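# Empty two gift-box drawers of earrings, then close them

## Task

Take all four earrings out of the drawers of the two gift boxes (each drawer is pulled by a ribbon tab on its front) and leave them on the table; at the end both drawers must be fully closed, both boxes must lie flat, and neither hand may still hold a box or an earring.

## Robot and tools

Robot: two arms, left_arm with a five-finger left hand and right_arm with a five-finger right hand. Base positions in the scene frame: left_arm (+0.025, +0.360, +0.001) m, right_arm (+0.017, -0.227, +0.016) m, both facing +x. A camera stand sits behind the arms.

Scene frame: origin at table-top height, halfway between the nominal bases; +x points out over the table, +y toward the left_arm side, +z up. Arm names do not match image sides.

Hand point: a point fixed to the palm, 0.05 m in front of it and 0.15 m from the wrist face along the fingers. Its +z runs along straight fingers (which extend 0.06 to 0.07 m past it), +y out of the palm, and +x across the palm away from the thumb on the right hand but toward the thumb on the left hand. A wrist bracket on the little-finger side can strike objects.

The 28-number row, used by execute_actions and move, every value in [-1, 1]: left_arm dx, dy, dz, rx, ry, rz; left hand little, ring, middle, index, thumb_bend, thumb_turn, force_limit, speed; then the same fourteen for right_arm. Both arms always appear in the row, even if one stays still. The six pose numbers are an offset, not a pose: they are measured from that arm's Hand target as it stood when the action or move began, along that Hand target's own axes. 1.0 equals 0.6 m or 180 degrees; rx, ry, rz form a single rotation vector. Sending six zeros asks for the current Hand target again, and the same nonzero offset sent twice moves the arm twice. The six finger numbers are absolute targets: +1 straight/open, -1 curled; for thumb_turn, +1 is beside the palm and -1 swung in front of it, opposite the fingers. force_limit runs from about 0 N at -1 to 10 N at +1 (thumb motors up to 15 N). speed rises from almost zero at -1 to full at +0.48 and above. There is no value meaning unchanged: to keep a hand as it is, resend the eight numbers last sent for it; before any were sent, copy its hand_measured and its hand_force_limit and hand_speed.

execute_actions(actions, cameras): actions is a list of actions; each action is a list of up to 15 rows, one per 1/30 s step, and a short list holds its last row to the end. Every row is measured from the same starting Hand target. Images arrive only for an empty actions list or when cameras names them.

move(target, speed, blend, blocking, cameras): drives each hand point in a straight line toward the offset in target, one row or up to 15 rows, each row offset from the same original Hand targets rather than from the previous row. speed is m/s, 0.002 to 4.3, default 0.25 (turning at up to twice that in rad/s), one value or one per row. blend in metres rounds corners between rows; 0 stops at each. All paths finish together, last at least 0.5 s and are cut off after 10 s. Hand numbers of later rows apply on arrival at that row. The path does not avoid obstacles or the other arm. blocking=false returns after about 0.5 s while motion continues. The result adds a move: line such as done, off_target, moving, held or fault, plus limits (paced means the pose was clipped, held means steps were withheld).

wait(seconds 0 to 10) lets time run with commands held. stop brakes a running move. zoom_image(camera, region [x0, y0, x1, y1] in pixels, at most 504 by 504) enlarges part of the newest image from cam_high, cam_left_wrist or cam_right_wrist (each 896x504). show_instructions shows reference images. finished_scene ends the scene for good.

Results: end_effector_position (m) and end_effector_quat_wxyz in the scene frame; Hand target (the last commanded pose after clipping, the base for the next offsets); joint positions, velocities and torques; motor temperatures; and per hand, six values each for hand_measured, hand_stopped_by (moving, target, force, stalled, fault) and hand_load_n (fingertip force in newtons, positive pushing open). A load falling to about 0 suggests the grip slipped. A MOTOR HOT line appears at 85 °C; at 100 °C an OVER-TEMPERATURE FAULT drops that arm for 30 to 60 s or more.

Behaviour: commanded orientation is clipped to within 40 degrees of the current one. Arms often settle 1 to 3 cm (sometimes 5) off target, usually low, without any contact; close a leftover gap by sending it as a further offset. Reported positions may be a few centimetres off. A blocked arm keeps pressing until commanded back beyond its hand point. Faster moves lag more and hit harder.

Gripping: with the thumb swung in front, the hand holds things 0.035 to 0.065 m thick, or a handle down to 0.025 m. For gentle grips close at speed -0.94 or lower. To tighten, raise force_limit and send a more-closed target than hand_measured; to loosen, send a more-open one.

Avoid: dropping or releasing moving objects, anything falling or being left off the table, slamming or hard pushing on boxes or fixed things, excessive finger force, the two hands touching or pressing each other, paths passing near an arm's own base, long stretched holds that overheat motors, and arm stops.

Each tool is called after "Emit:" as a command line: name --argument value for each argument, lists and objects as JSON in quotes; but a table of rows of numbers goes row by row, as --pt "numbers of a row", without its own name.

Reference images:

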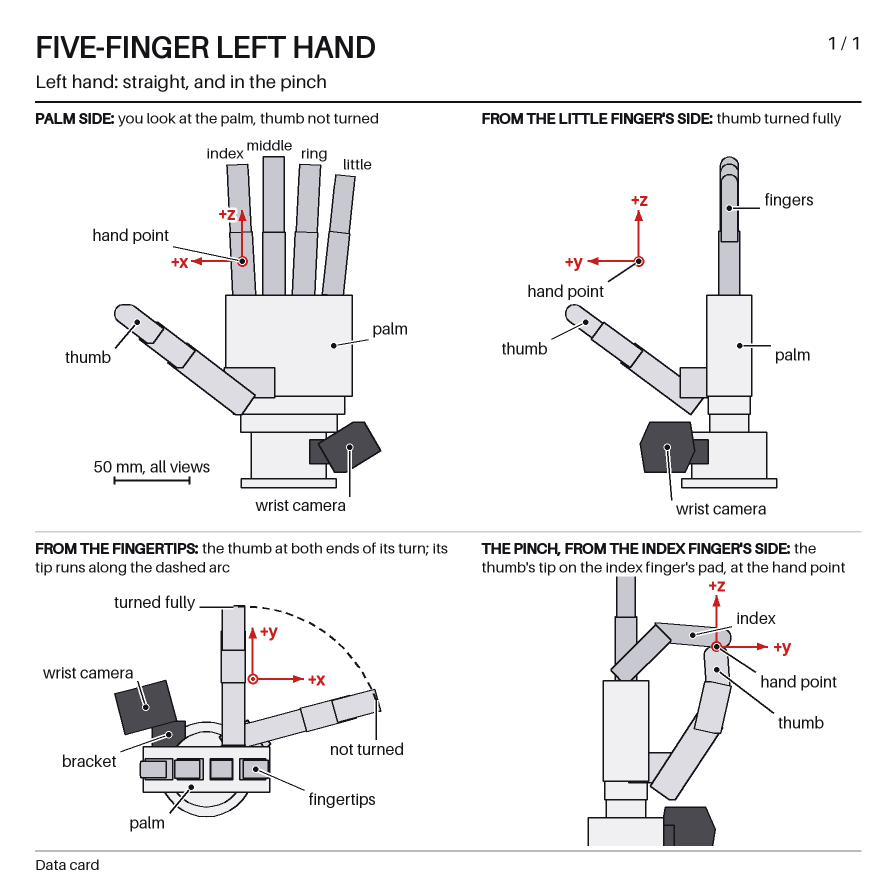

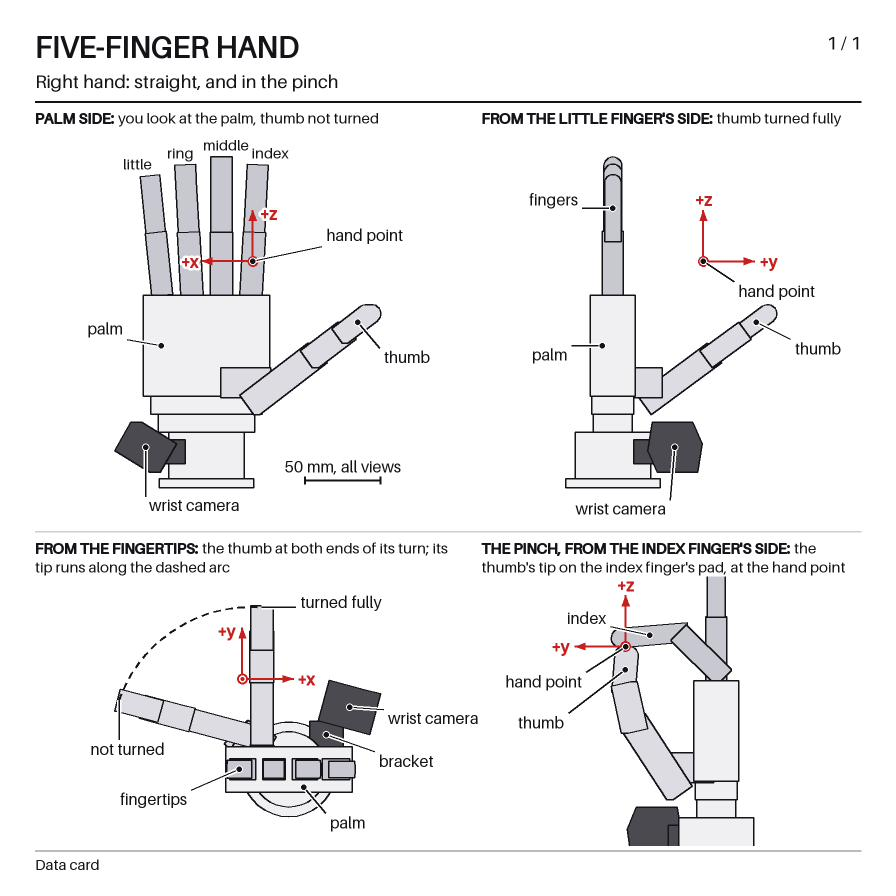

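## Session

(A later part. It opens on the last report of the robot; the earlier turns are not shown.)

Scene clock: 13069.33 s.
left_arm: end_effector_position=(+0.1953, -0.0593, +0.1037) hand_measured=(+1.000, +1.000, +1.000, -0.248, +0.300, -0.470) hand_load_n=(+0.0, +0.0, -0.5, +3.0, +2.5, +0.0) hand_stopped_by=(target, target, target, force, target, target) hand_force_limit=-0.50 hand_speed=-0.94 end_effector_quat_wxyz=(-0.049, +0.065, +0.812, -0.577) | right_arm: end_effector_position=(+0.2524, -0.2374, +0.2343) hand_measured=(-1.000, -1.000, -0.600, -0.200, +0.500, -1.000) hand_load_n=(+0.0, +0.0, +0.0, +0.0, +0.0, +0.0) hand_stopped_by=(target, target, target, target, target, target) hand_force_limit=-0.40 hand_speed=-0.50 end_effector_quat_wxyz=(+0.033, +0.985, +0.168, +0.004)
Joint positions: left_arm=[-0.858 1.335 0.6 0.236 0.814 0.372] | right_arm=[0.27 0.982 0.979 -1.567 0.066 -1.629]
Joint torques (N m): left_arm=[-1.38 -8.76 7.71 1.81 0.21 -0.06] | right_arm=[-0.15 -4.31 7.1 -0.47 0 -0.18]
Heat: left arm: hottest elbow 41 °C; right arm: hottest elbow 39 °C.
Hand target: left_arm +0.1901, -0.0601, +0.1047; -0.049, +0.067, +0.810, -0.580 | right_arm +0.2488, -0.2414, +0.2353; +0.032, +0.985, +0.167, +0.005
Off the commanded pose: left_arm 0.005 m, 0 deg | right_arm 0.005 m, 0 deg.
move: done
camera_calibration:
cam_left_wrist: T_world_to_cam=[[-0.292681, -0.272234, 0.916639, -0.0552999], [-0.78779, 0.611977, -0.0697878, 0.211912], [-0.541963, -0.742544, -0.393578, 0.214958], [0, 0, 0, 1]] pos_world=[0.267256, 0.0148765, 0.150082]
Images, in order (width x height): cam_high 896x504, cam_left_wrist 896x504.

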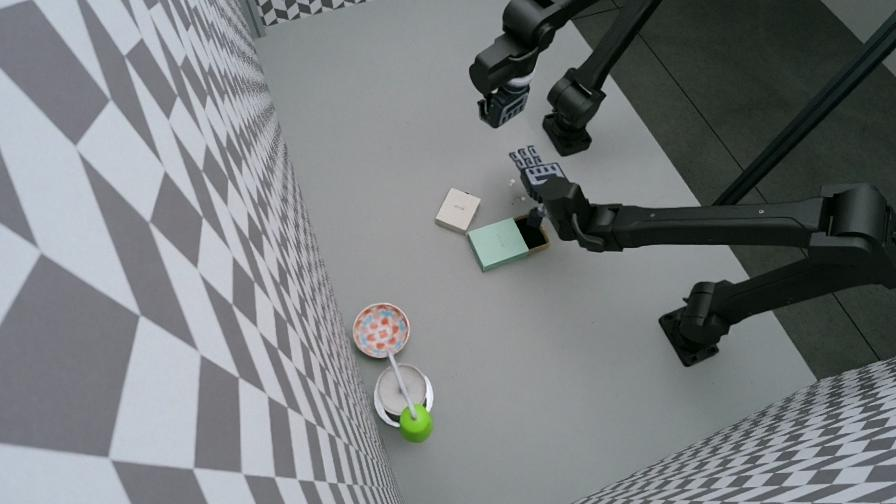

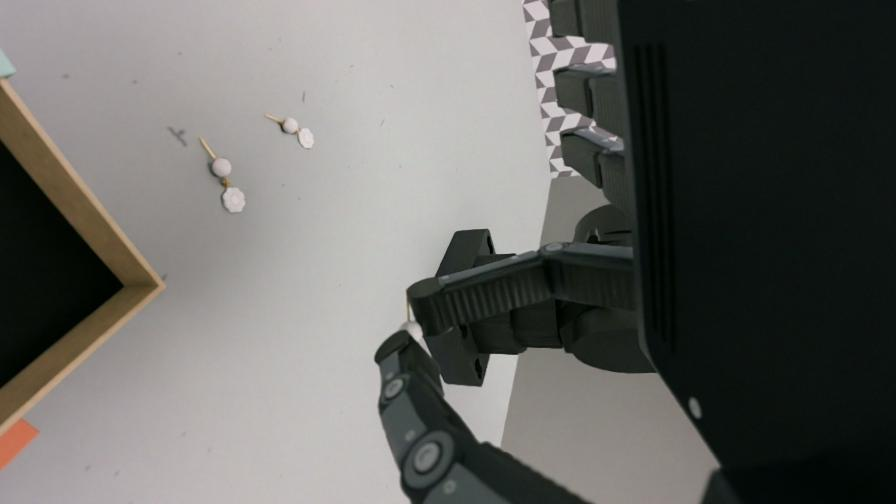

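Emit:
move --target '[0.0184,0.0757,0.0361,0,0,0,1,1,1,-0.4,0.3,-0.47,-0.5,-0.94,0,0,0,0,0,0,-1,-1,-0.6,-0.2,0.5,-1,-0.4,-0.5]' --speed 0.06 --cameras '["cam_left_wrist","cam_high"]'

Emit:
zoom_image --camera "cam_left_wrist" --region '[340, 230, 480, 400]'

Scene clock: 13085.90 s.
left_arm: end_effector_position=(+0.1846, -0.0637, +0.0616) hand_measured=(+1.000, +1.000, +1.000, -0.248, +0.300, -0.470) hand_load_n=(+0.0, +0.0, +0.0, +3.0, +3.0, +0.5) hand_stopped_by=(target, target, target, force, target, target) hand_force_limit=-0.50 hand_speed=-0.94 end_effector_quat_wxyz=(-0.043, +0.068, +0.808, -0.583) | right_arm: end_effector_position=(+0.2524, -0.2374, +0.2343) hand_measured=(-1.000, -1.000, -0.600, -0.200, +0.500, -1.000) hand_load_n=(+0.0, +0.0, +0.0, +0.0, +0.0, +0.0) hand_stopped_by=(target, target, target, target, target, target) hand_force_limit=-0.40 hand_speed=-0.50 end_effector_quat_wxyz=(+0.033, +0.985, +0.168, +0.004)
Joint positions: left_arm=[-0.89 1.445 0.533 0.45 0.783 0.35] | right_arm=[0.27 0.982 0.979 -1.567 0.066 -1.629]
Joint torques (N m): left_arm=[-1.49 -7.36 6.52 1.87 0.19 -0.03] | right_arm=[-0.09 -4.25 7.08 -0.44 0 -0.18]
Heat: left arm: hottest elbow 40 °C; right arm: hottest elbow 38 °C.
Hand target: left_arm +0.1782, -0.0641, +0.0548; -0.049, +0.067, +0.810, -0.580 | right_arm +0.2488, -0.2414, +0.2353; +0.032, +0.985, +0.167, +0.005
Off the commanded pose: left_arm 0.009 m, 1 deg | right_arm 0.005 m, 0 deg.
move: done
camera_calibration:
cam_left_wrist: T_world_to_cam=[[-0.30393, -0.259008, 0.916811, -0.0181096], [-0.787942, 0.609271, -0.0890832, 0.204426], [-0.535513, -0.749468, -0.389259, 0.187475], [0, 0, 0, 1]] pos_world=[0.255967, 0.0112649, 0.10779]
Images, in order (width x height): cam_high 896x504, cam_left_wrist 896x504.

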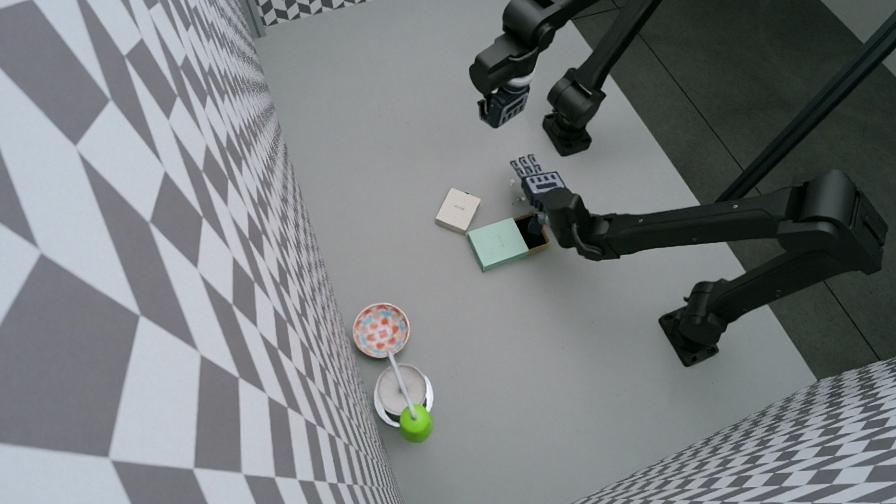

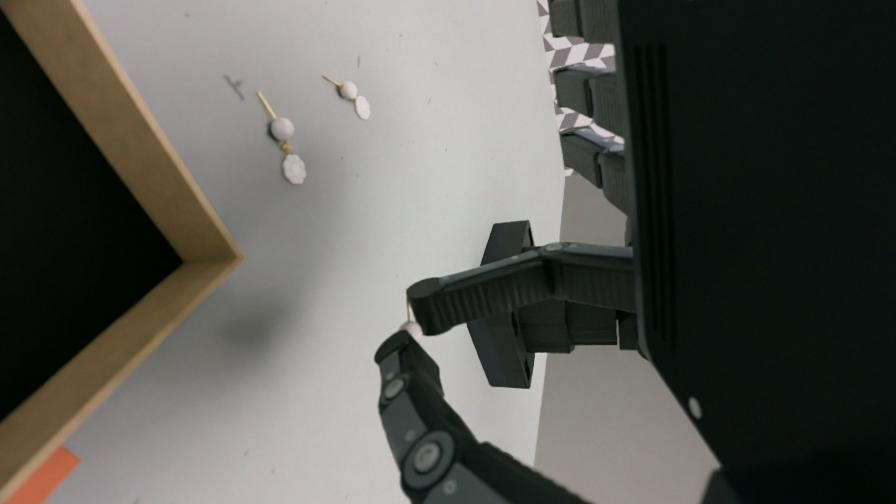

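Scaled by 2.965 from the camera's 896x504 image, which has a finer 1280x720 frame.

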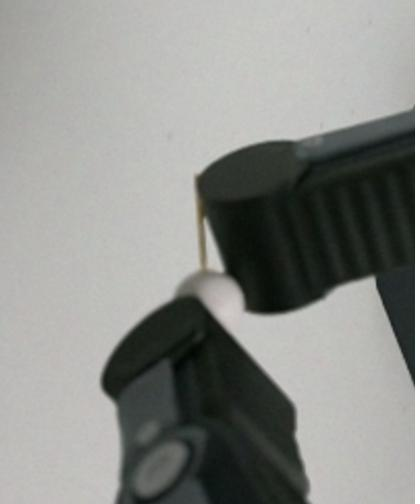

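Emit:
move --target '[0,0.0473,0.0161,0,0,0,1,1,1,-0.4,0.3,-0.47,-0.5,-0.94,0,0,0,0,0,0,-1,-1,-0.6,-0.2,0.5,-1,-0.4,-0.5]' --speed 0.06 --cameras '["cam_high","cam_left_wrist"]'

Scene clock: 13116.93 s.
left_arm: end_effector_position=(+0.1851, -0.0642, +0.0315) hand_measured=(+1.000, +1.000, +1.000, -0.248, +0.300, -0.470) hand_load_n=(-0.5, +0.0, +0.0, +3.0, +3.0, +0.0) hand_stopped_by=(target, target, target, force, target, target) hand_force_limit=-0.50 hand_speed=-0.94 end_effector_quat_wxyz=(-0.043, +0.068, +0.808, -0.583) | right_arm: end_effector_position=(+0.2524, -0.2374, +0.2343) hand_measured=(-1.000, -1.000, -0.600, -0.200, +0.500, -1.000) hand_load_n=(+0.0, +0.0, +0.5, +0.0, +0.0, +0.0) hand_stopped_by=(target, target, target, target, target, target) hand_force_limit=-0.40 hand_speed=-0.50 end_effector_quat_wxyz=(+0.033, +0.985, +0.168, +0.004)
Joint positions: left_arm=[-0.89 1.547 0.513 0.572 0.783 0.349] | right_arm=[0.27 0.982 0.979 -1.567 0.066 -1.629]
Joint torques (N m): left_arm=[-1.61 -7.88 5.68 1.98 0.17 -0.03] | right_arm=[-0.09 -4.13 7.09 -0.44 0 -0.18]
Heat: left arm: hottest elbow 39 °C; right arm: hottest elbow 38 °C.
Hand target: left_arm +0.1783, -0.0641, +0.0249; -0.049, +0.067, +0.810, -0.580 | right_arm +0.2488, -0.2414, +0.2353; +0.032, +0.985, +0.167, +0.005
Off the commanded pose: left_arm 0.010 m, 1 deg | right_arm 0.005 m, 0 deg.
move: done
camera_calibration:
cam_left_wrist: T_world_to_cam=[[-0.303822, -0.259034, 0.916839, 0.00947482], [-0.788244, 0.608865, -0.0891867, 0.202395], [-0.535129, -0.74979, -0.389169, 0.17557], [0, 0, 0, 1]] pos_world=[0.256368, 0.0108642, 0.0776905]
Images, in order (width x height): cam_high 896x504, cam_left_wrist 896x504.

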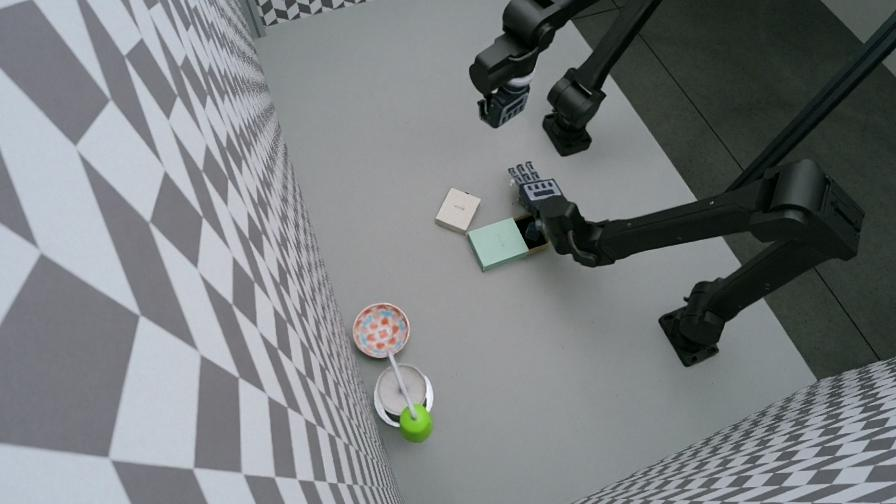

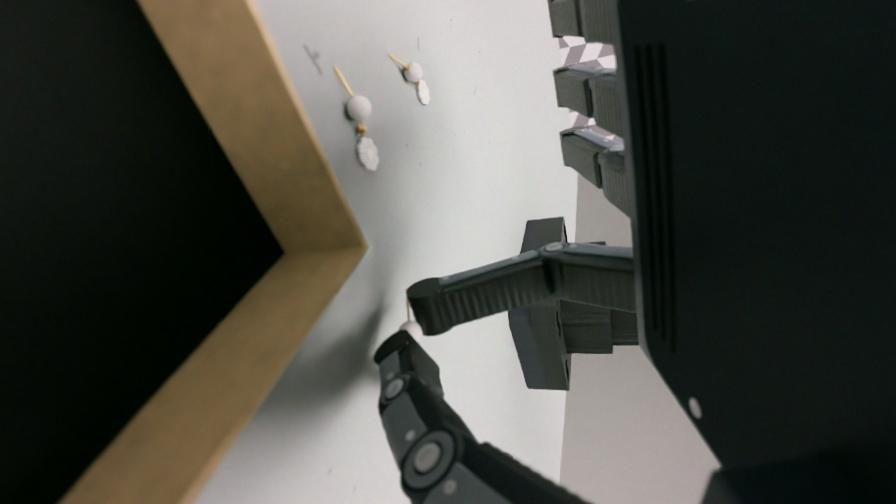

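Emit:
zoom_image --camera "cam_left_wrist" --region '[300, 200, 520, 420]'

Scaled by 2.291 from the camera's 896x504 image, which has a finer 1280x720 frame.

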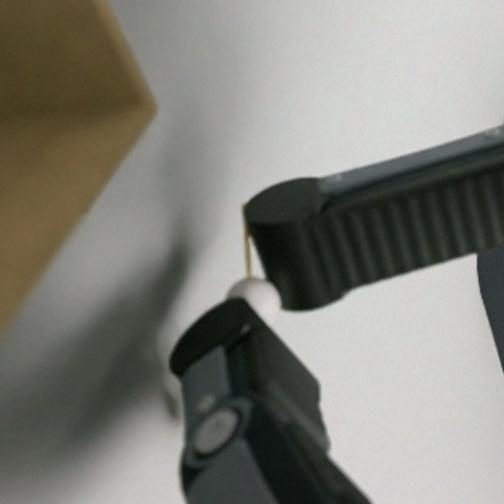

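Emit:
move --target '[0,0.0142,0.0048,0,0,0,1,1,1,-0.4,0.3,-0.47,-0.5,-0.94,0,0,0,0,0,0,-1,-1,-0.6,-0.2,0.5,-1,-0.4,-0.5]' --speed 0.04 --cameras '["cam_left_wrist"]'

Emit:
zoom_image --camera "cam_left_wrist" --region '[300, 200, 520, 420]'

Scene clock: 13129.73 s.
left_arm: end_effector_position=(+0.1866, -0.0663, +0.0256) hand_measured=(+1.000, +1.000, +1.000, -0.248, +0.300, -0.470) hand_load_n=(+0.0, +0.0, +0.0, +3.5, +2.5, +0.5) hand_stopped_by=(target, target, target, force, target, target) hand_force_limit=-0.50 hand_speed=-0.94 end_effector_quat_wxyz=(-0.041, +0.069, +0.807, -0.586) | right_arm: end_effector_position=(+0.2524, -0.2374, +0.2343) hand_measured=(-1.000, -1.000, -0.600, -0.200, +0.500, -1.000) hand_load_n=(+0.0, +0.0, +0.0, +0.0, +0.0, -0.5) hand_stopped_by=(target, target, target, target, target, target) hand_force_limit=-0.40 hand_speed=-0.50 end_effector_quat_wxyz=(+0.033, +0.985, +0.168, +0.004)
Joint positions: left_arm=[-0.89 1.576 0.513 0.609 0.783 0.347] | right_arm=[0.27 0.982 0.979 -1.567 0.066 -1.629]
Joint torques (N m): left_arm=[-1.85 -8.06 5.05 1.87 0.19 0.03] | right_arm=[-0.15 -4.31 7.12 -0.46 0 -0.18]
Heat: left arm: hottest elbow 39 °C; right arm: hottest elbow 38 °C.
Hand target: left_arm +0.1783, -0.0641, +0.0159; -0.049, +0.067, +0.810, -0.580 | right_arm +0.2488, -0.2414, +0.2353; +0.032, +0.985, +0.167, +0.005
Off the commanded pose: left_arm 0.013 m, 1 deg | right_arm 0.005 m, 0 deg.
move: off_target (left_arm)
camera_calibration:
cam_left_wrist: T_world_to_cam=[[-0.306431, -0.253373, 0.917552, 0.0155596], [-0.788455, 0.607629, -0.0955265, 0.204497], [-0.533327, -0.752721, -0.38597, 0.171877], [0, 0, 0, 1]] pos_world=[0.257671, 0.00905925, 0.0715973]
Images, in order (width x height): cam_left_wrist 896x504.

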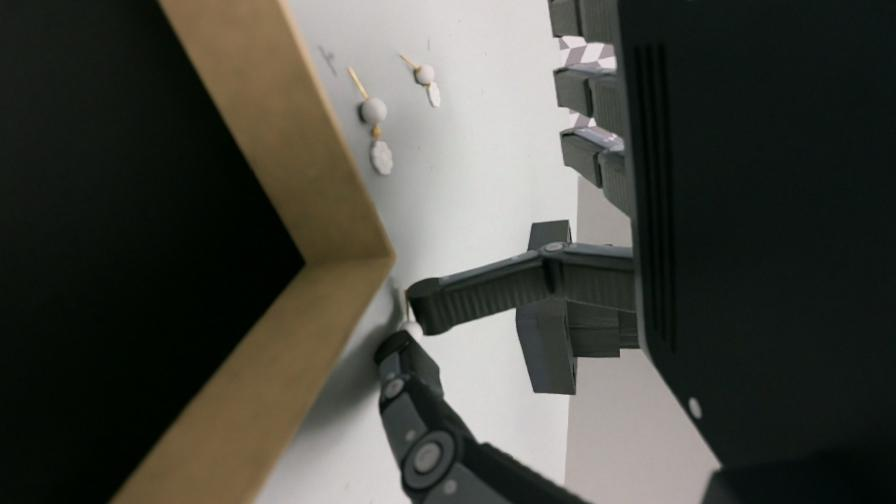

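Scaled by 2.291 from the camera's 896x504 image, which has a finer 1280x720 frame.

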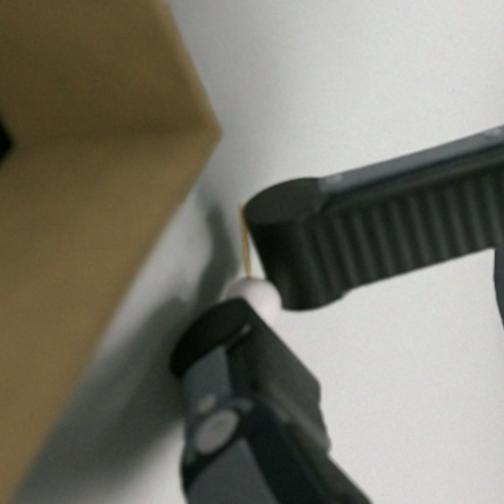

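Emit:
move --target '[0.0,0.0071,0.0024,0,0,0,1,1,1,-0.4,0.3,-0.47,-0.5,-0.94,0,0,0,0,0,0,-1,-1,-0.6,-0.2,0.5,-1,-0.4,-0.5]' --speed 0.04 --cameras '["cam_left_wrist"]'

Emit:
zoom_image --camera "cam_left_wrist" --region '[300, 200, 520, 420]'

Scene clock: 13141.33 s.
left_arm: end_effector_position=(+0.1875, -0.0680, +0.0252) hand_measured=(+1.000, +1.000, +1.000, -0.248, +0.300, -0.470) hand_load_n=(+0.0, -0.5, +0.0, +3.5, +1.5, +1.5) hand_stopped_by=(target, target, target, force, target, target) hand_force_limit=-0.50 hand_speed=-0.94 end_effector_quat_wxyz=(-0.040, +0.068, +0.804, -0.589) | right_arm: end_effector_position=(+0.2524, -0.2374, +0.2343) hand_measured=(-1.000, -1.000, -0.600, -0.200, +0.500, -1.000) hand_load_n=(+0.0, +0.0, +0.0, +0.0, +0.0, +0.0) hand_stopped_by=(target, target, target, target, target, target) hand_force_limit=-0.40 hand_speed=-0.50 end_effector_quat_wxyz=(+0.033, +0.985, +0.168, +0.004)
Joint positions: left_arm=[-0.89 1.585 0.513 0.63 0.783 0.339] | right_arm=[0.27 0.982 0.979 -1.567 0.066 -1.629]
Joint torques (N m): left_arm=[-1.32 -7.36 4.79 1.77 0.2 0.08] | right_arm=[-0.15 -4.42 7.1 -0.42 0 -0.18]
Heat: left arm: hottest elbow 39 °C; right arm: hottest elbow 38 °C.
Hand target: left_arm +0.1782, -0.0641, +0.0113; -0.049, +0.067, +0.810, -0.580 | right_arm +0.2488, -0.2414, +0.2353; +0.032, +0.985, +0.167, +0.005
Off the commanded pose: left_arm 0.017 m, 2 deg | right_arm 0.005 m, 0 deg.
move: off_target (left_arm)
camera_calibration:
cam_left_wrist: T_world_to_cam=[[-0.306246, -0.246829, 0.919396, 0.0162628], [-0.789727, 0.605156, -0.100589, 0.206326], [-0.53155, -0.756876, -0.380254, 0.170169], [0, 0, 0, 1]] pos_world=[0.258375, 0.00795192, 0.0705097]
Images, in order (width x height): cam_left_wrist 896x504.

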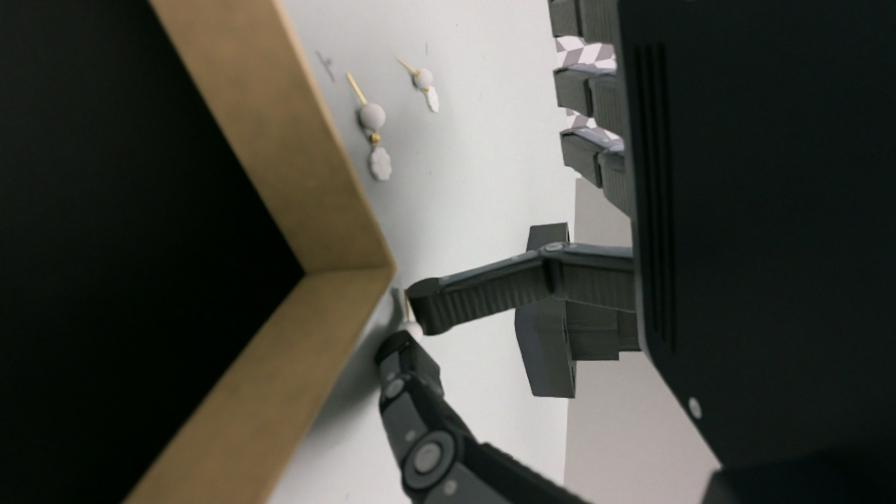

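Scaled by 2.291 from the camera's 896x504 image, which has a finer 1280x720 frame.

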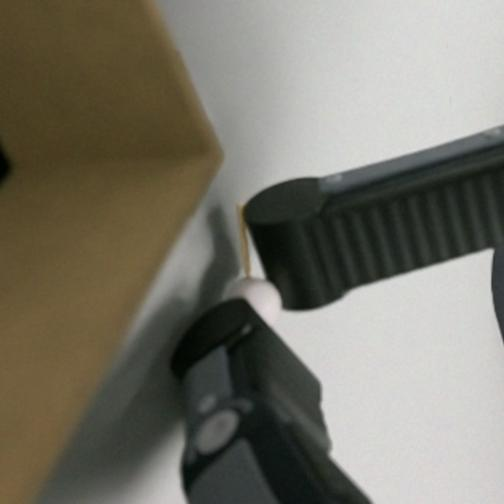

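Emit:
move --target '[0.0,-0.0071,-0.0024,0,0,0,1,1,1,-0.4,0.3,-0.47,-0.5,-0.94,0,0,0,0,0,0,-1,-1,-0.6,-0.2,0.5,-1,-0.4,-0.5]' --speed 0.04

Emit:
move --target '[0.0,0,0,0,0,0,1,1,1,-0.05,0.3,-0.47,-0.5,-0.8,0,0,0,0,0,0,-1,-1,-0.6,-0.2,0.5,-1,-0.4,-0.5]' --cameras '["cam_left_wrist"]'

Emit:
zoom_image --camera "cam_left_wrist" --region '[300, 200, 520, 420]'

Scene clock: 13150.80 s.
left_arm: end_effector_position=(+0.1875, -0.0680, +0.0252) hand_measured=(+1.000, +1.000, +1.000, -0.248, +0.300, -0.470) hand_load_n=(+0.0, +0.0, +0.0, +4.0, +1.5, +1.0) hand_stopped_by=(target, target, target, force, target, target) hand_force_limit=-0.50 hand_speed=-0.94 end_effector_quat_wxyz=(-0.040, +0.068, +0.804, -0.589) | right_arm: end_effector_position=(+0.2524, -0.2374, +0.2343) hand_measured=(-1.000, -1.000, -0.600, -0.200, +0.500, -1.000) hand_load_n=(+0.0, +0.0, +0.0, +0.0, +0.0, +0.0) hand_stopped_by=(target, target, target, target, target, target) hand_force_limit=-0.40 hand_speed=-0.50 end_effector_quat_wxyz=(+0.033, +0.985, +0.168, +0.004)
Joint positions: left_arm=[-0.89 1.585 0.513 0.63 0.783 0.339] | right_arm=[0.27 0.982 0.979 -1.567 0.066 -1.629]
Joint torques (N m): left_arm=[-1.49 -8.53 4.97 1.14 0.21 0.08] | right_arm=[0.03 -4.25 7.1 -0.43 0 -0.18]
Heat: left arm: hottest elbow 39 °C; right arm: hottest elbow 38 °C.
Hand target: left_arm +0.1783, -0.0641, +0.0158; -0.049, +0.067, +0.810, -0.580 | right_arm +0.2488, -0.2414, +0.2353; +0.032, +0.985, +0.167, +0.005
Off the commanded pose: left_arm 0.014 m, 2 deg | right_arm 0.005 m, 0 deg.
move: off_target (left_arm)

Scene clock: 13151.43 s.
left_arm: end_effector_position=(+0.1875, -0.0680, +0.0252) hand_measured=(+1.000, +1.000, +1.000, -0.050, +0.300, -0.470) hand_load_n=(+0.0, -0.5, +0.0, +0.0, -1.0, +0.5) hand_stopped_by=(target, target, target, target, target, target) hand_force_limit=-0.50 hand_speed=-0.80 end_effector_quat_wxyz=(-0.040, +0.068, +0.804, -0.589) | right_arm: end_effector_position=(+0.2524, -0.2374, +0.2343) hand_measured=(-1.000, -1.000, -0.600, -0.200, +0.500, -1.000) hand_load_n=(+0.0, +0.0, +0.0, +0.0, +0.0, +0.0) hand_stopped_by=(target, target, target, target, target, target) hand_force_limit=-0.40 hand_speed=-0.50 end_effector_quat_wxyz=(+0.033, +0.985, +0.168, +0.004)
Joint positions: left_arm=[-0.89 1.585 0.513 0.63 0.783 0.339] | right_arm=[0.27 0.982 0.979 -1.567 0.066 -1.629]
Joint torques (N m): left_arm=[-1.67 -8.35 4.92 1.16 0.18 0.08] | right_arm=[-0.15 -4.31 7.12 -0.46 0 -0.19]
Heat: left arm: hottest elbow 39 °C; right arm: hottest elbow 38 °C.
Hand target: left_arm +0.1783, -0.0641, +0.0158; -0.049, +0.067, +0.810, -0.580 | right_arm +0.2488, -0.2414, +0.2353; +0.032, +0.985, +0.167, +0.005
Off the commanded pose: left_arm 0.014 m, 2 deg | right_arm 0.005 m, 0 deg.
move: off_target (left_arm)
camera_calibration:
cam_left_wrist: T_world_to_cam=[[-0.306246, -0.246829, 0.919396, 0.0162628], [-0.789727, 0.605156, -0.100589, 0.206326], [-0.53155, -0.756876, -0.380254, 0.170169], [0, 0, 0, 1]] pos_world=[0.258375, 0.00795192, 0.0705097]
Images, in order (width x height): cam_left_wrist 896x504.

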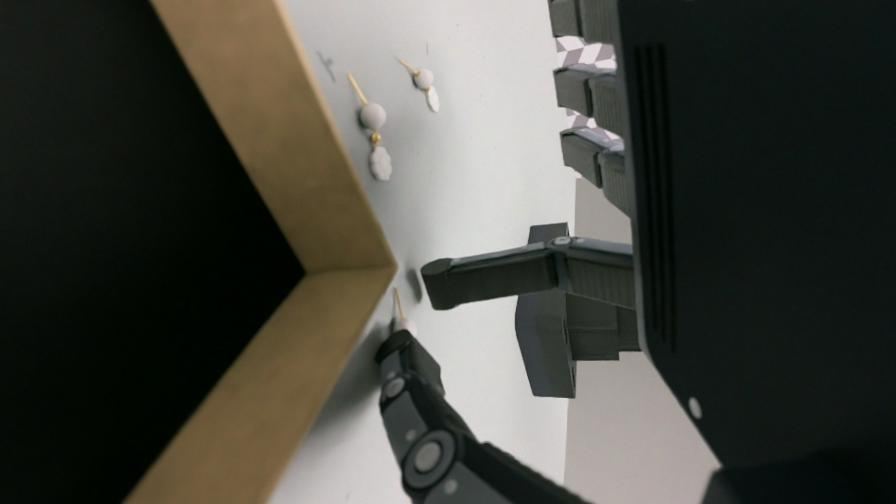

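Scaled by 2.291 from the camera's 896x504 image, which has a finer 1280x720 frame.

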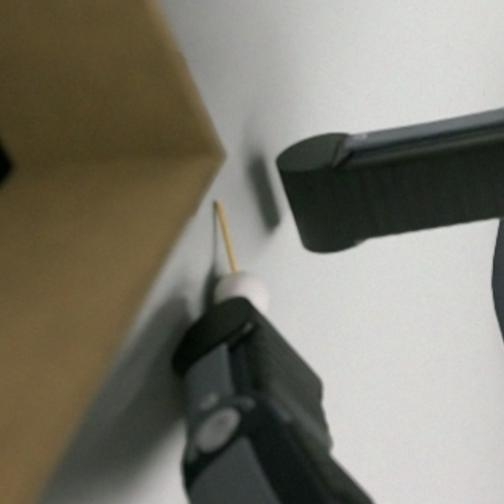

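Emit:
move --target '[0.0,-0.071,-0.024,0,0,0,1,1,1,-0.05,0.3,-0.47,-0.5,-0.8,0,0,0,0,0,0,-1,-1,-0.6,-0.2,0.5,-1,-0.4,-0.5]' --speed 0.05 --cameras '["cam_left_wrist"]'

Emit:
zoom_image --camera "cam_left_wrist" --region '[250, 200, 500, 450]'

Scene clock: 13169.50 s.
left_arm: end_effector_position=(+0.1782, -0.0565, +0.0524) hand_measured=(+1.000, +1.000, +1.000, -0.050, +0.300, -0.470) hand_load_n=(+0.0, +0.0, +0.0, +0.0, +0.0, +0.0) hand_stopped_by=(target, target, target, target, target, target) hand_force_limit=-0.50 hand_speed=-0.80 end_effector_quat_wxyz=(-0.052, +0.059, +0.814, -0.576) | right_arm: end_effector_position=(+0.2524, -0.2374, +0.2343) hand_measured=(-1.000, -1.000, -0.600, -0.200, +0.500, -1.000) hand_load_n=(+0.0, +0.0, +0.0, +0.0, +0.0, +0.0) hand_stopped_by=(target, target, target, target, target, target) hand_force_limit=-0.40 hand_speed=-0.50 end_effector_quat_wxyz=(+0.033, +0.985, +0.168, +0.004)
Joint positions: left_arm=[-0.89 1.45 0.513 0.45 0.783 0.339] | right_arm=[0.27 0.982 0.979 -1.567 0.066 -1.629]
Joint torques (N m): left_arm=[-1.61 -9.29 8.68 0.98 0.21 0.07] | right_arm=[-0.03 -4.25 7.09 -0.46 0 -0.18]
Heat: left arm: hottest elbow 39 °C; right arm: hottest elbow 38 °C.
Hand target: left_arm +0.1784, -0.0642, +0.0609; -0.049, +0.067, +0.810, -0.580 | right_arm +0.2488, -0.2414, +0.2353; +0.032, +0.985, +0.167, +0.005
Off the commanded pose: left_arm 0.011 m, 1 deg | right_arm 0.005 m, 0 deg.
move: off_target (left_arm)
camera_calibration:
cam_left_wrist: T_world_to_cam=[[-0.280392, -0.278737, 0.918524, -0.015191], [-0.791974, 0.607861, -0.0572986, 0.19305], [-0.542363, -0.743513, -0.391192, 0.187562], [0, 0, 0, 1]] pos_world=[0.250358, 0.0178727, 0.0983876]
Images, in order (width x height): cam_left_wrist 896x504.

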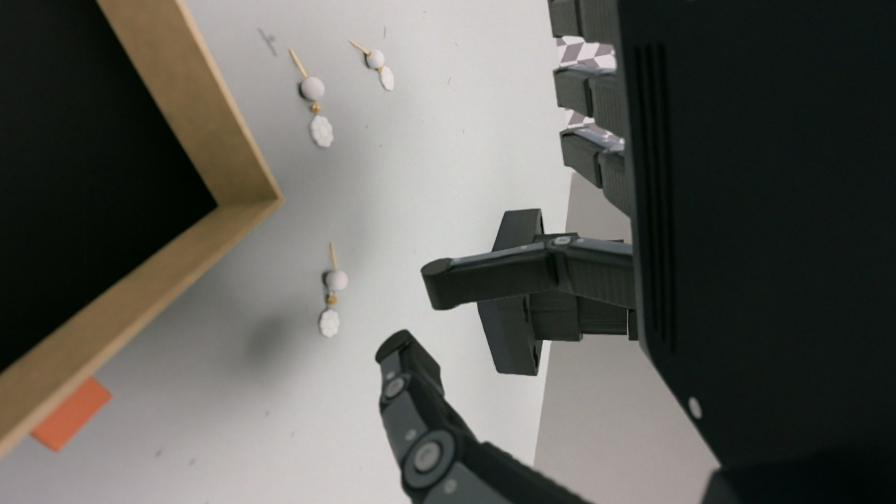

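Scaled by 2.016 from the camera's 896x504 image, which has a finer 1280x720 frame.

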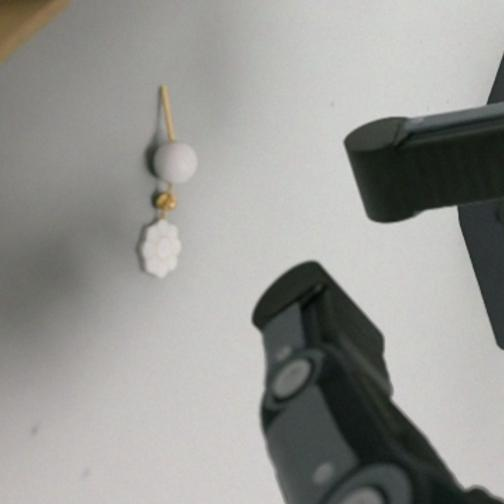

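Emit:
move --pt "0 -0.1577 -0.0535 0 0 0 1 1 1 -0.05 0.3 -0.47 -0.5 -0.8 0 0 0 0 0 0 -1 -1 -0.6 -0.2 0.5 -1 -0.4 -0.5" --pt "-0.4152 -0.0737 -0.302 0 -0.0894 -0.0303 1 1 1 -0.05 0.3 -1 -0.5 -0.3 0 0 0 0 0 0 -1 -1 -0.6 -0.2 0.5 -1 -0.4 -0.5" --speed 0.18 --blend '[0.02,0]' --cameras '["cam_high","cam_left_wrist"]'

Emit:
zoom_image --camera "cam_high" --region '[420, 160, 580, 290]'

Scene clock: 13248.90 s.
left_arm: end_effector_position=(+0.4325, +0.0530, +0.1494) hand_measured=(+1.000, +1.000, +1.000, -0.050, +0.300, -1.000) hand_load_n=(+0.0, -0.5, +0.0, +0.0, +0.0, +0.0) hand_stopped_by=(target, target, target, target, target, target) hand_force_limit=-0.50 hand_speed=-0.30 end_effector_quat_wxyz=(+0.027, -0.061, +0.814, -0.577) | right_arm: end_effector_position=(+0.2524, -0.2374, +0.2343) hand_measured=(-1.000, -1.000, -0.600, -0.200, +0.500, -1.000) hand_load_n=(+0.0, +0.0, +0.0, +0.0, +0.0, -0.5) hand_stopped_by=(target, target, target, target, target, target) hand_force_limit=-0.40 hand_speed=-0.50 end_effector_quat_wxyz=(+0.033, +0.985, +0.168, +0.004)
Joint positions: left_arm=[-0.324 1.49 0.946 -0.144 1.019 0.582] | right_arm=[0.27 0.982 0.979 -1.567 0.066 -1.629]
Joint torques (N m): left_arm=[-0.44 -9.82 13.64 0.87 0.63 0.15] | right_arm=[-0.09 -4.25 7.09 -0.43 0 -0.18]
Heat: left arm: hottest elbow 41 °C; right arm: hottest elbow 38 °C.
Hand target: left_arm +0.4504, +0.0496, +0.1606; +0.037, -0.053, +0.811, -0.581 | right_arm +0.2488, -0.2414, +0.2353; +0.032, +0.985, +0.167, +0.005
Off the commanded pose: left_arm 0.021 m, 2 deg | right_arm 0.005 m, 0 deg.
move: off_target (left_arm); target 2's new numbers were sent with left_arm's hand 0.022 m and 2 deg from that target
camera_calibration:
cam_left_wrist: T_world_to_cam=[[-0.180954, -0.346292, 0.92051, -0.0421963], [-0.932152, 0.358838, -0.048249, 0.405966], [-0.313605, -0.866786, -0.38773, 0.351962], [0, 0, 0, 1]] pos_world=[0.481163, 0.144788, 0.194896]
Images, in order (width x height): cam_high 896x504, cam_left_wrist 896x504.

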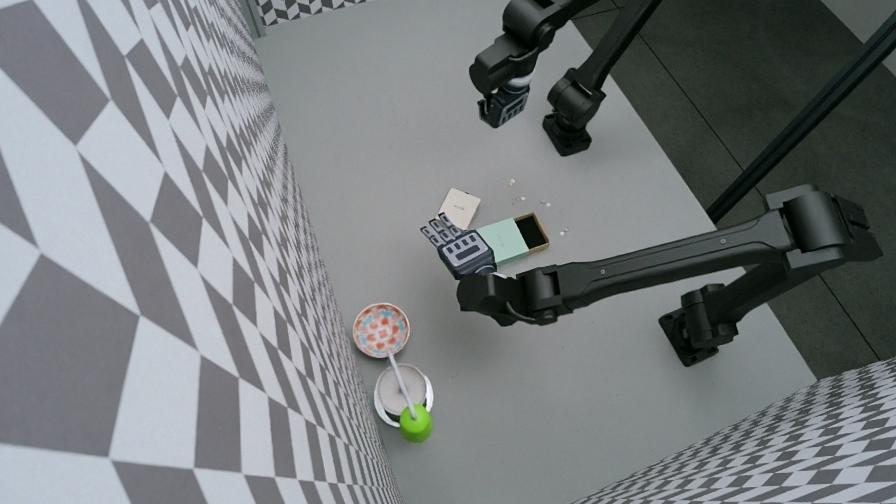

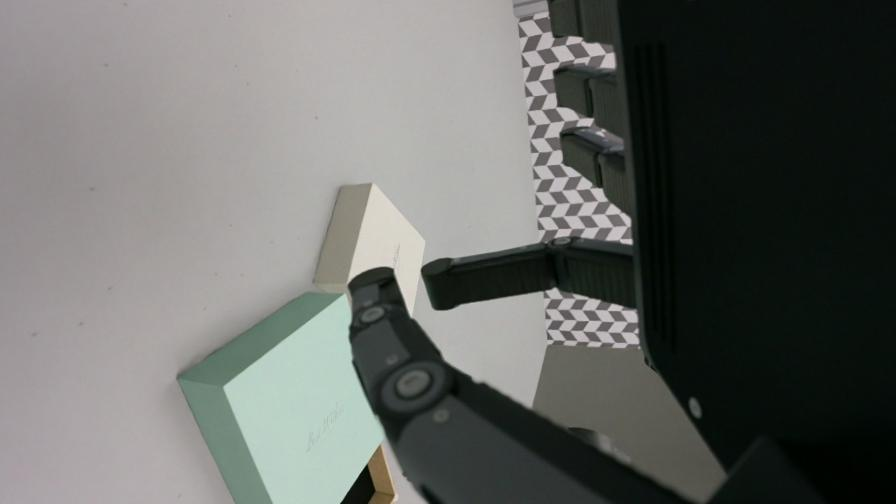

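Scaled by 3.150 from the camera's 896x504 image, which has a finer 1280x720 frame.

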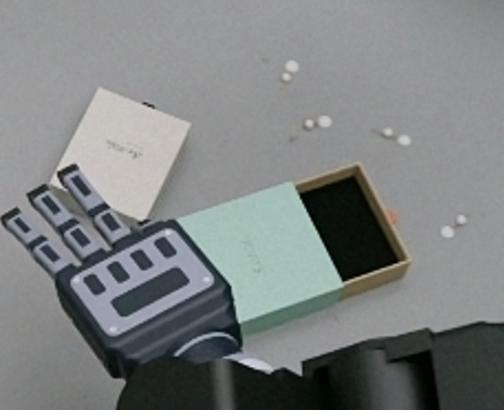

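Emit:
move --target '[0.035,0.0644,0.0702,0,0,0,1,1,1,-0.05,0.3,-1,-0.5,-0.3,0,0,0,0,0,0,-1,-1,-0.6,-0.2,0.5,-1,-0.4,-0.5]' --speed 0.1 --cameras '["cam_left_wrist"]'

Scene clock: 13327.90 s.
left_arm: end_effector_position=(+0.4368, +0.0235, +0.1193) hand_measured=(+1.000, +1.000, +1.000, -0.050, +0.300, -1.000) hand_load_n=(+0.0, +0.0, +0.0, +0.0, +0.0, +0.0) hand_stopped_by=(target, target, target, target, target, target) hand_force_limit=-0.50 hand_speed=-0.30 end_effector_quat_wxyz=(+0.044, -0.050, +0.810, -0.583) | right_arm: end_effector_position=(+0.2524, -0.2374, +0.2343) hand_measured=(-1.000, -1.000, -0.600, -0.200, +0.500, -1.000) hand_load_n=(+0.5, +0.0, +0.0, +0.0, +0.0, +0.0) hand_stopped_by=(target, target, target, target, target, target) hand_force_limit=-0.40 hand_speed=-0.50 end_effector_quat_wxyz=(+0.033, +0.985, +0.168, +0.004)
Joint positions: left_arm=[-0.384 1.561 0.911 0.059 0.965 0.518] | right_arm=[0.27 0.982 0.979 -1.567 0.066 -1.629]
Joint torques (N m): left_arm=[-1.38 -10.46 8.25 1.68 0.3 -0.05] | right_arm=[-0.09 -4.25 7.1 -0.47 0 -0.18]
Motor temperatures (°C): left_arm=[26 27 47 26 28 25] | right_arm=[26 26 38 25 27 26]
Heat: left arm: hottest elbow 47 °C; right arm: hottest elbow 38 °C.
Hand target: left_arm +0.4329, +0.0197, +0.1104; +0.037, -0.053, +0.812, -0.581 | right_arm +0.2488, -0.2414, +0.2353; +0.032, +0.985, +0.167, +0.005
Off the commanded pose: left_arm 0.010 m, 1 deg | right_arm 0.005 m, 0 deg.
move: done
camera_calibration:
cam_left_wrist: T_world_to_cam=[[-0.21783, -0.337276, 0.915857, -0.00742916], [-0.930682, 0.354368, -0.0908551, 0.423599], [-0.293907, -0.872163, -0.391089, 0.307848], [0, 0, 0, 1]] pos_world=[0.483096, 0.115878, 0.165686]
Images, in order (width x height): cam_left_wrist 896x504.

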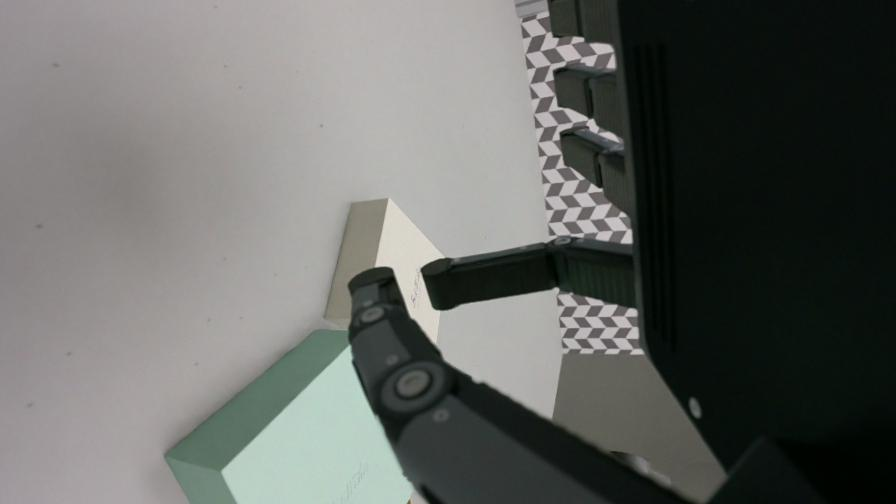

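Emit:
move --target '[0,0.1106,0.037,0,0,0,1,1,1,-0.05,0.3,-1,-0.5,-0.3,0,0,0,0,0,0,-1,-1,-0.6,-0.2,0.5,-1,-0.4,-0.5]' --speed 0.08 --cameras '["cam_high","cam_left_wrist"]'

Emit:
zoom_image --camera "cam_high" --region '[420, 160, 580, 290]'

Scene clock: 13334.60 s.
left_arm: end_effector_position=(+0.4376, +0.0231, +0.0492) hand_measured=(+1.000, +1.000, +1.000, -0.050, +0.300, -1.000) hand_load_n=(+0.0, +0.0, +0.0, -0.5, +0.0, +0.0) hand_stopped_by=(target, target, target, target, target, target) hand_force_limit=-0.50 hand_speed=-0.30 end_effector_quat_wxyz=(+0.044, -0.051, +0.810, -0.583) | right_arm: end_effector_position=(+0.2524, -0.2374, +0.2343) hand_measured=(-1.000, -1.000, -0.600, -0.200, +0.500, -1.000) hand_load_n=(+0.0, +0.0, +0.0, +0.0, +0.0, +0.0) hand_stopped_by=(target, target, target, target, target, target) hand_force_limit=-0.40 hand_speed=-0.50 end_effector_quat_wxyz=(+0.033, +0.985, +0.168, +0.004)
Joint positions: left_arm=[-0.384 1.705 0.851 0.263 0.965 0.518] | right_arm=[0.27 0.982 0.979 -1.567 0.066 -1.629]
Joint torques (N m): left_arm=[-1.67 -11.05 6.99 1.74 0.3 -0.04] | right_arm=[-0.09 -4.37 7.1 -0.46 0 -0.18]
Heat: left arm: hottest elbow 46 °C; right arm: hottest elbow 38 °C.
Hand target: left_arm +0.4327, +0.0201, +0.0403; +0.037, -0.053, +0.812, -0.581 | right_arm +0.2488, -0.2414, +0.2353; +0.032, +0.985, +0.167, +0.005
Off the commanded pose: left_arm 0.011 m, 1 deg | right_arm 0.005 m, 0 deg.
move: off_target (left_arm)
camera_calibration:
cam_left_wrist: T_world_to_cam=[[-0.217034, -0.337243, 0.916059, 0.0563665], [-0.930835, 0.354144, -0.0901582, 0.418217], [-0.294011, -0.872267, -0.390778, 0.280508], [0, 0, 0, 1]] pos_world=[0.483996, 0.115578, 0.0956869]
Images, in order (width x height): cam_high 896x504, cam_left_wrist 896x504.

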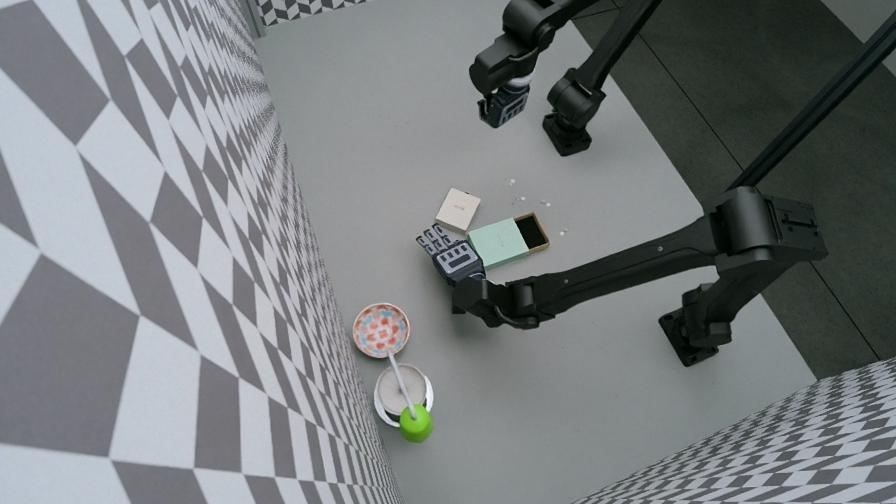

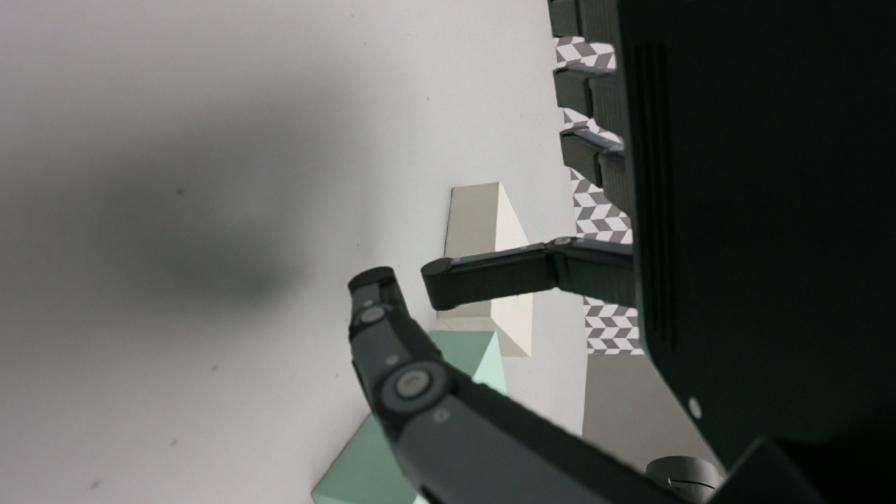

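Scaled by 3.150 from the camera's 896x504 image, which has a finer 1280x720 frame.

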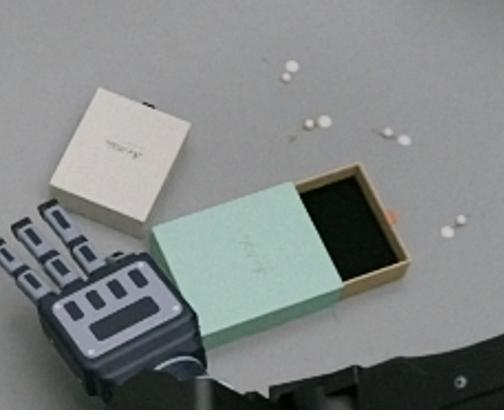

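Emit:
move --target '[0.0331,0.0171,0.0015,0,0,0,1,1,1,-0.05,0.3,-1,-0.5,-0.3,0,0,0,0,0,0,-1,-1,-0.6,-0.2,0.5,-1,-0.4,-0.5]' --speed 0.06 --cameras '["cam_high","cam_left_wrist"]'

Emit:
zoom_image --camera "cam_high" --region '[420, 160, 580, 290]'

Scene clock: 13345.80 s.
left_arm: end_effector_position=(+0.4185, +0.0234, +0.0350) hand_measured=(+1.000, +1.000, +1.000, -0.050, +0.300, -1.000) hand_load_n=(+0.0, +0.0, +0.0, +0.0, +0.0, +0.0) hand_stopped_by=(target, target, target, target, target, target) hand_force_limit=-0.50 hand_speed=-0.30 end_effector_quat_wxyz=(+0.042, -0.053, +0.811, -0.581) | right_arm: end_effector_position=(+0.2524, -0.2374, +0.2343) hand_measured=(-1.000, -1.000, -0.600, -0.200, +0.500, -1.000) hand_load_n=(+0.0, +0.0, +0.0, +0.0, +0.0, +0.0) hand_stopped_by=(target, target, target, target, target, target) hand_force_limit=-0.40 hand_speed=-0.50 end_effector_quat_wxyz=(+0.033, +0.985, +0.168, +0.004)
Joint positions: left_arm=[-0.4 1.705 0.793 0.328 0.951 0.501] | right_arm=[0.27 0.982 0.979 -1.567 0.066 -1.629]
Joint torques (N m): left_arm=[-1.67 -11.81 6.34 1.72 0.3 -0.04] | right_arm=[-0.03 -4.31 7.09 -0.46 0 -0.18]
Heat: left arm: hottest elbow 44 °C; right arm: hottest elbow 38 °C.
Hand target: left_arm +0.4128, +0.0200, +0.0304; +0.037, -0.053, +0.811, -0.581 | right_arm +0.2488, -0.2414, +0.2353; +0.032, +0.985, +0.167, +0.005
Off the commanded pose: left_arm 0.008 m, 1 deg | right_arm 0.005 m, 0 deg.
move: done
camera_calibration:
cam_left_wrist: T_world_to_cam=[[-0.210824, -0.339877, 0.916535, 0.0628102], [-0.931741, 0.35345, -0.0832521, 0.399201], [-0.295654, -0.871525, -0.391193, 0.270249], [0, 0, 0, 1]] pos_world=[0.465094, 0.115779, 0.0813863]
Images, in order (width x height): cam_high 896x504, cam_left_wrist 896x504.

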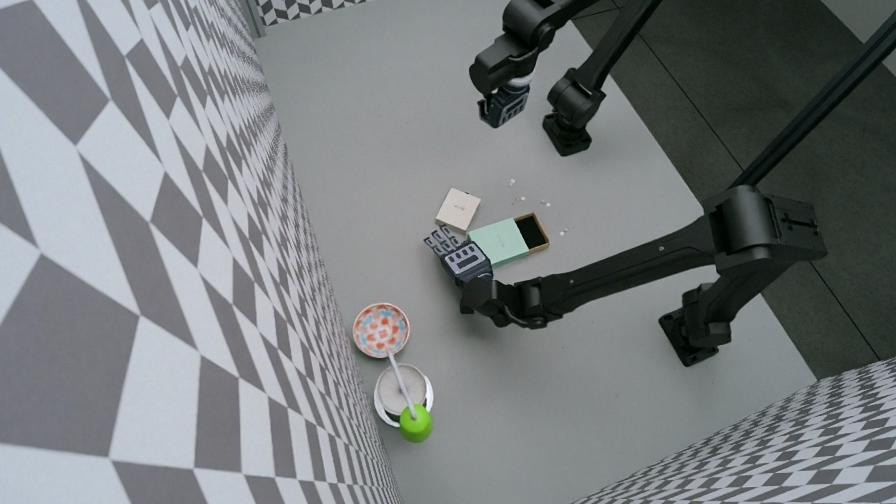

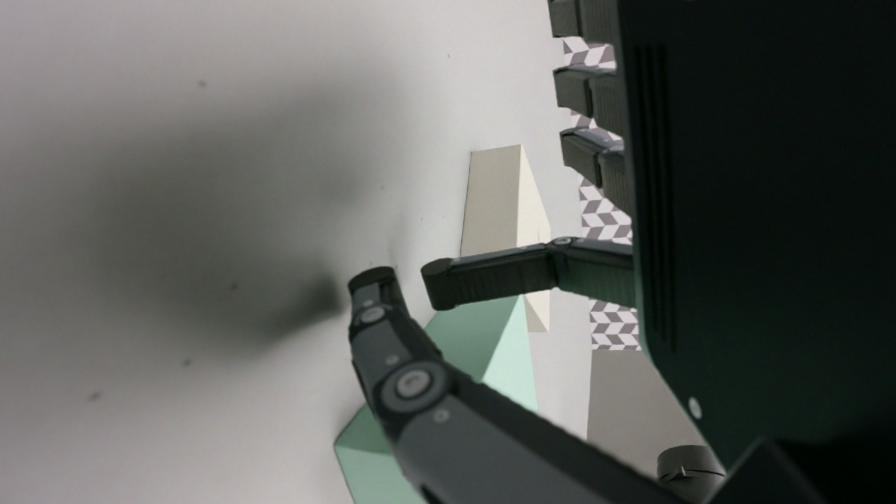

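Scaled by 3.150 from the camera's 896x504 image, which has a finer 1280x720 frame.

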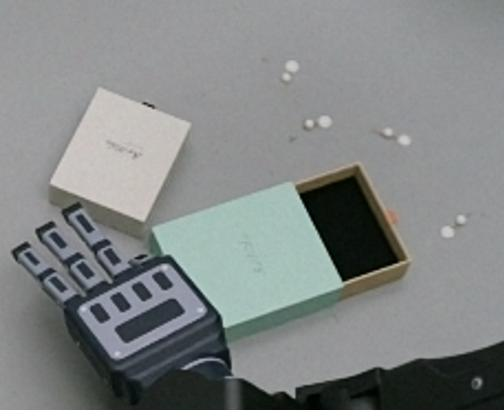

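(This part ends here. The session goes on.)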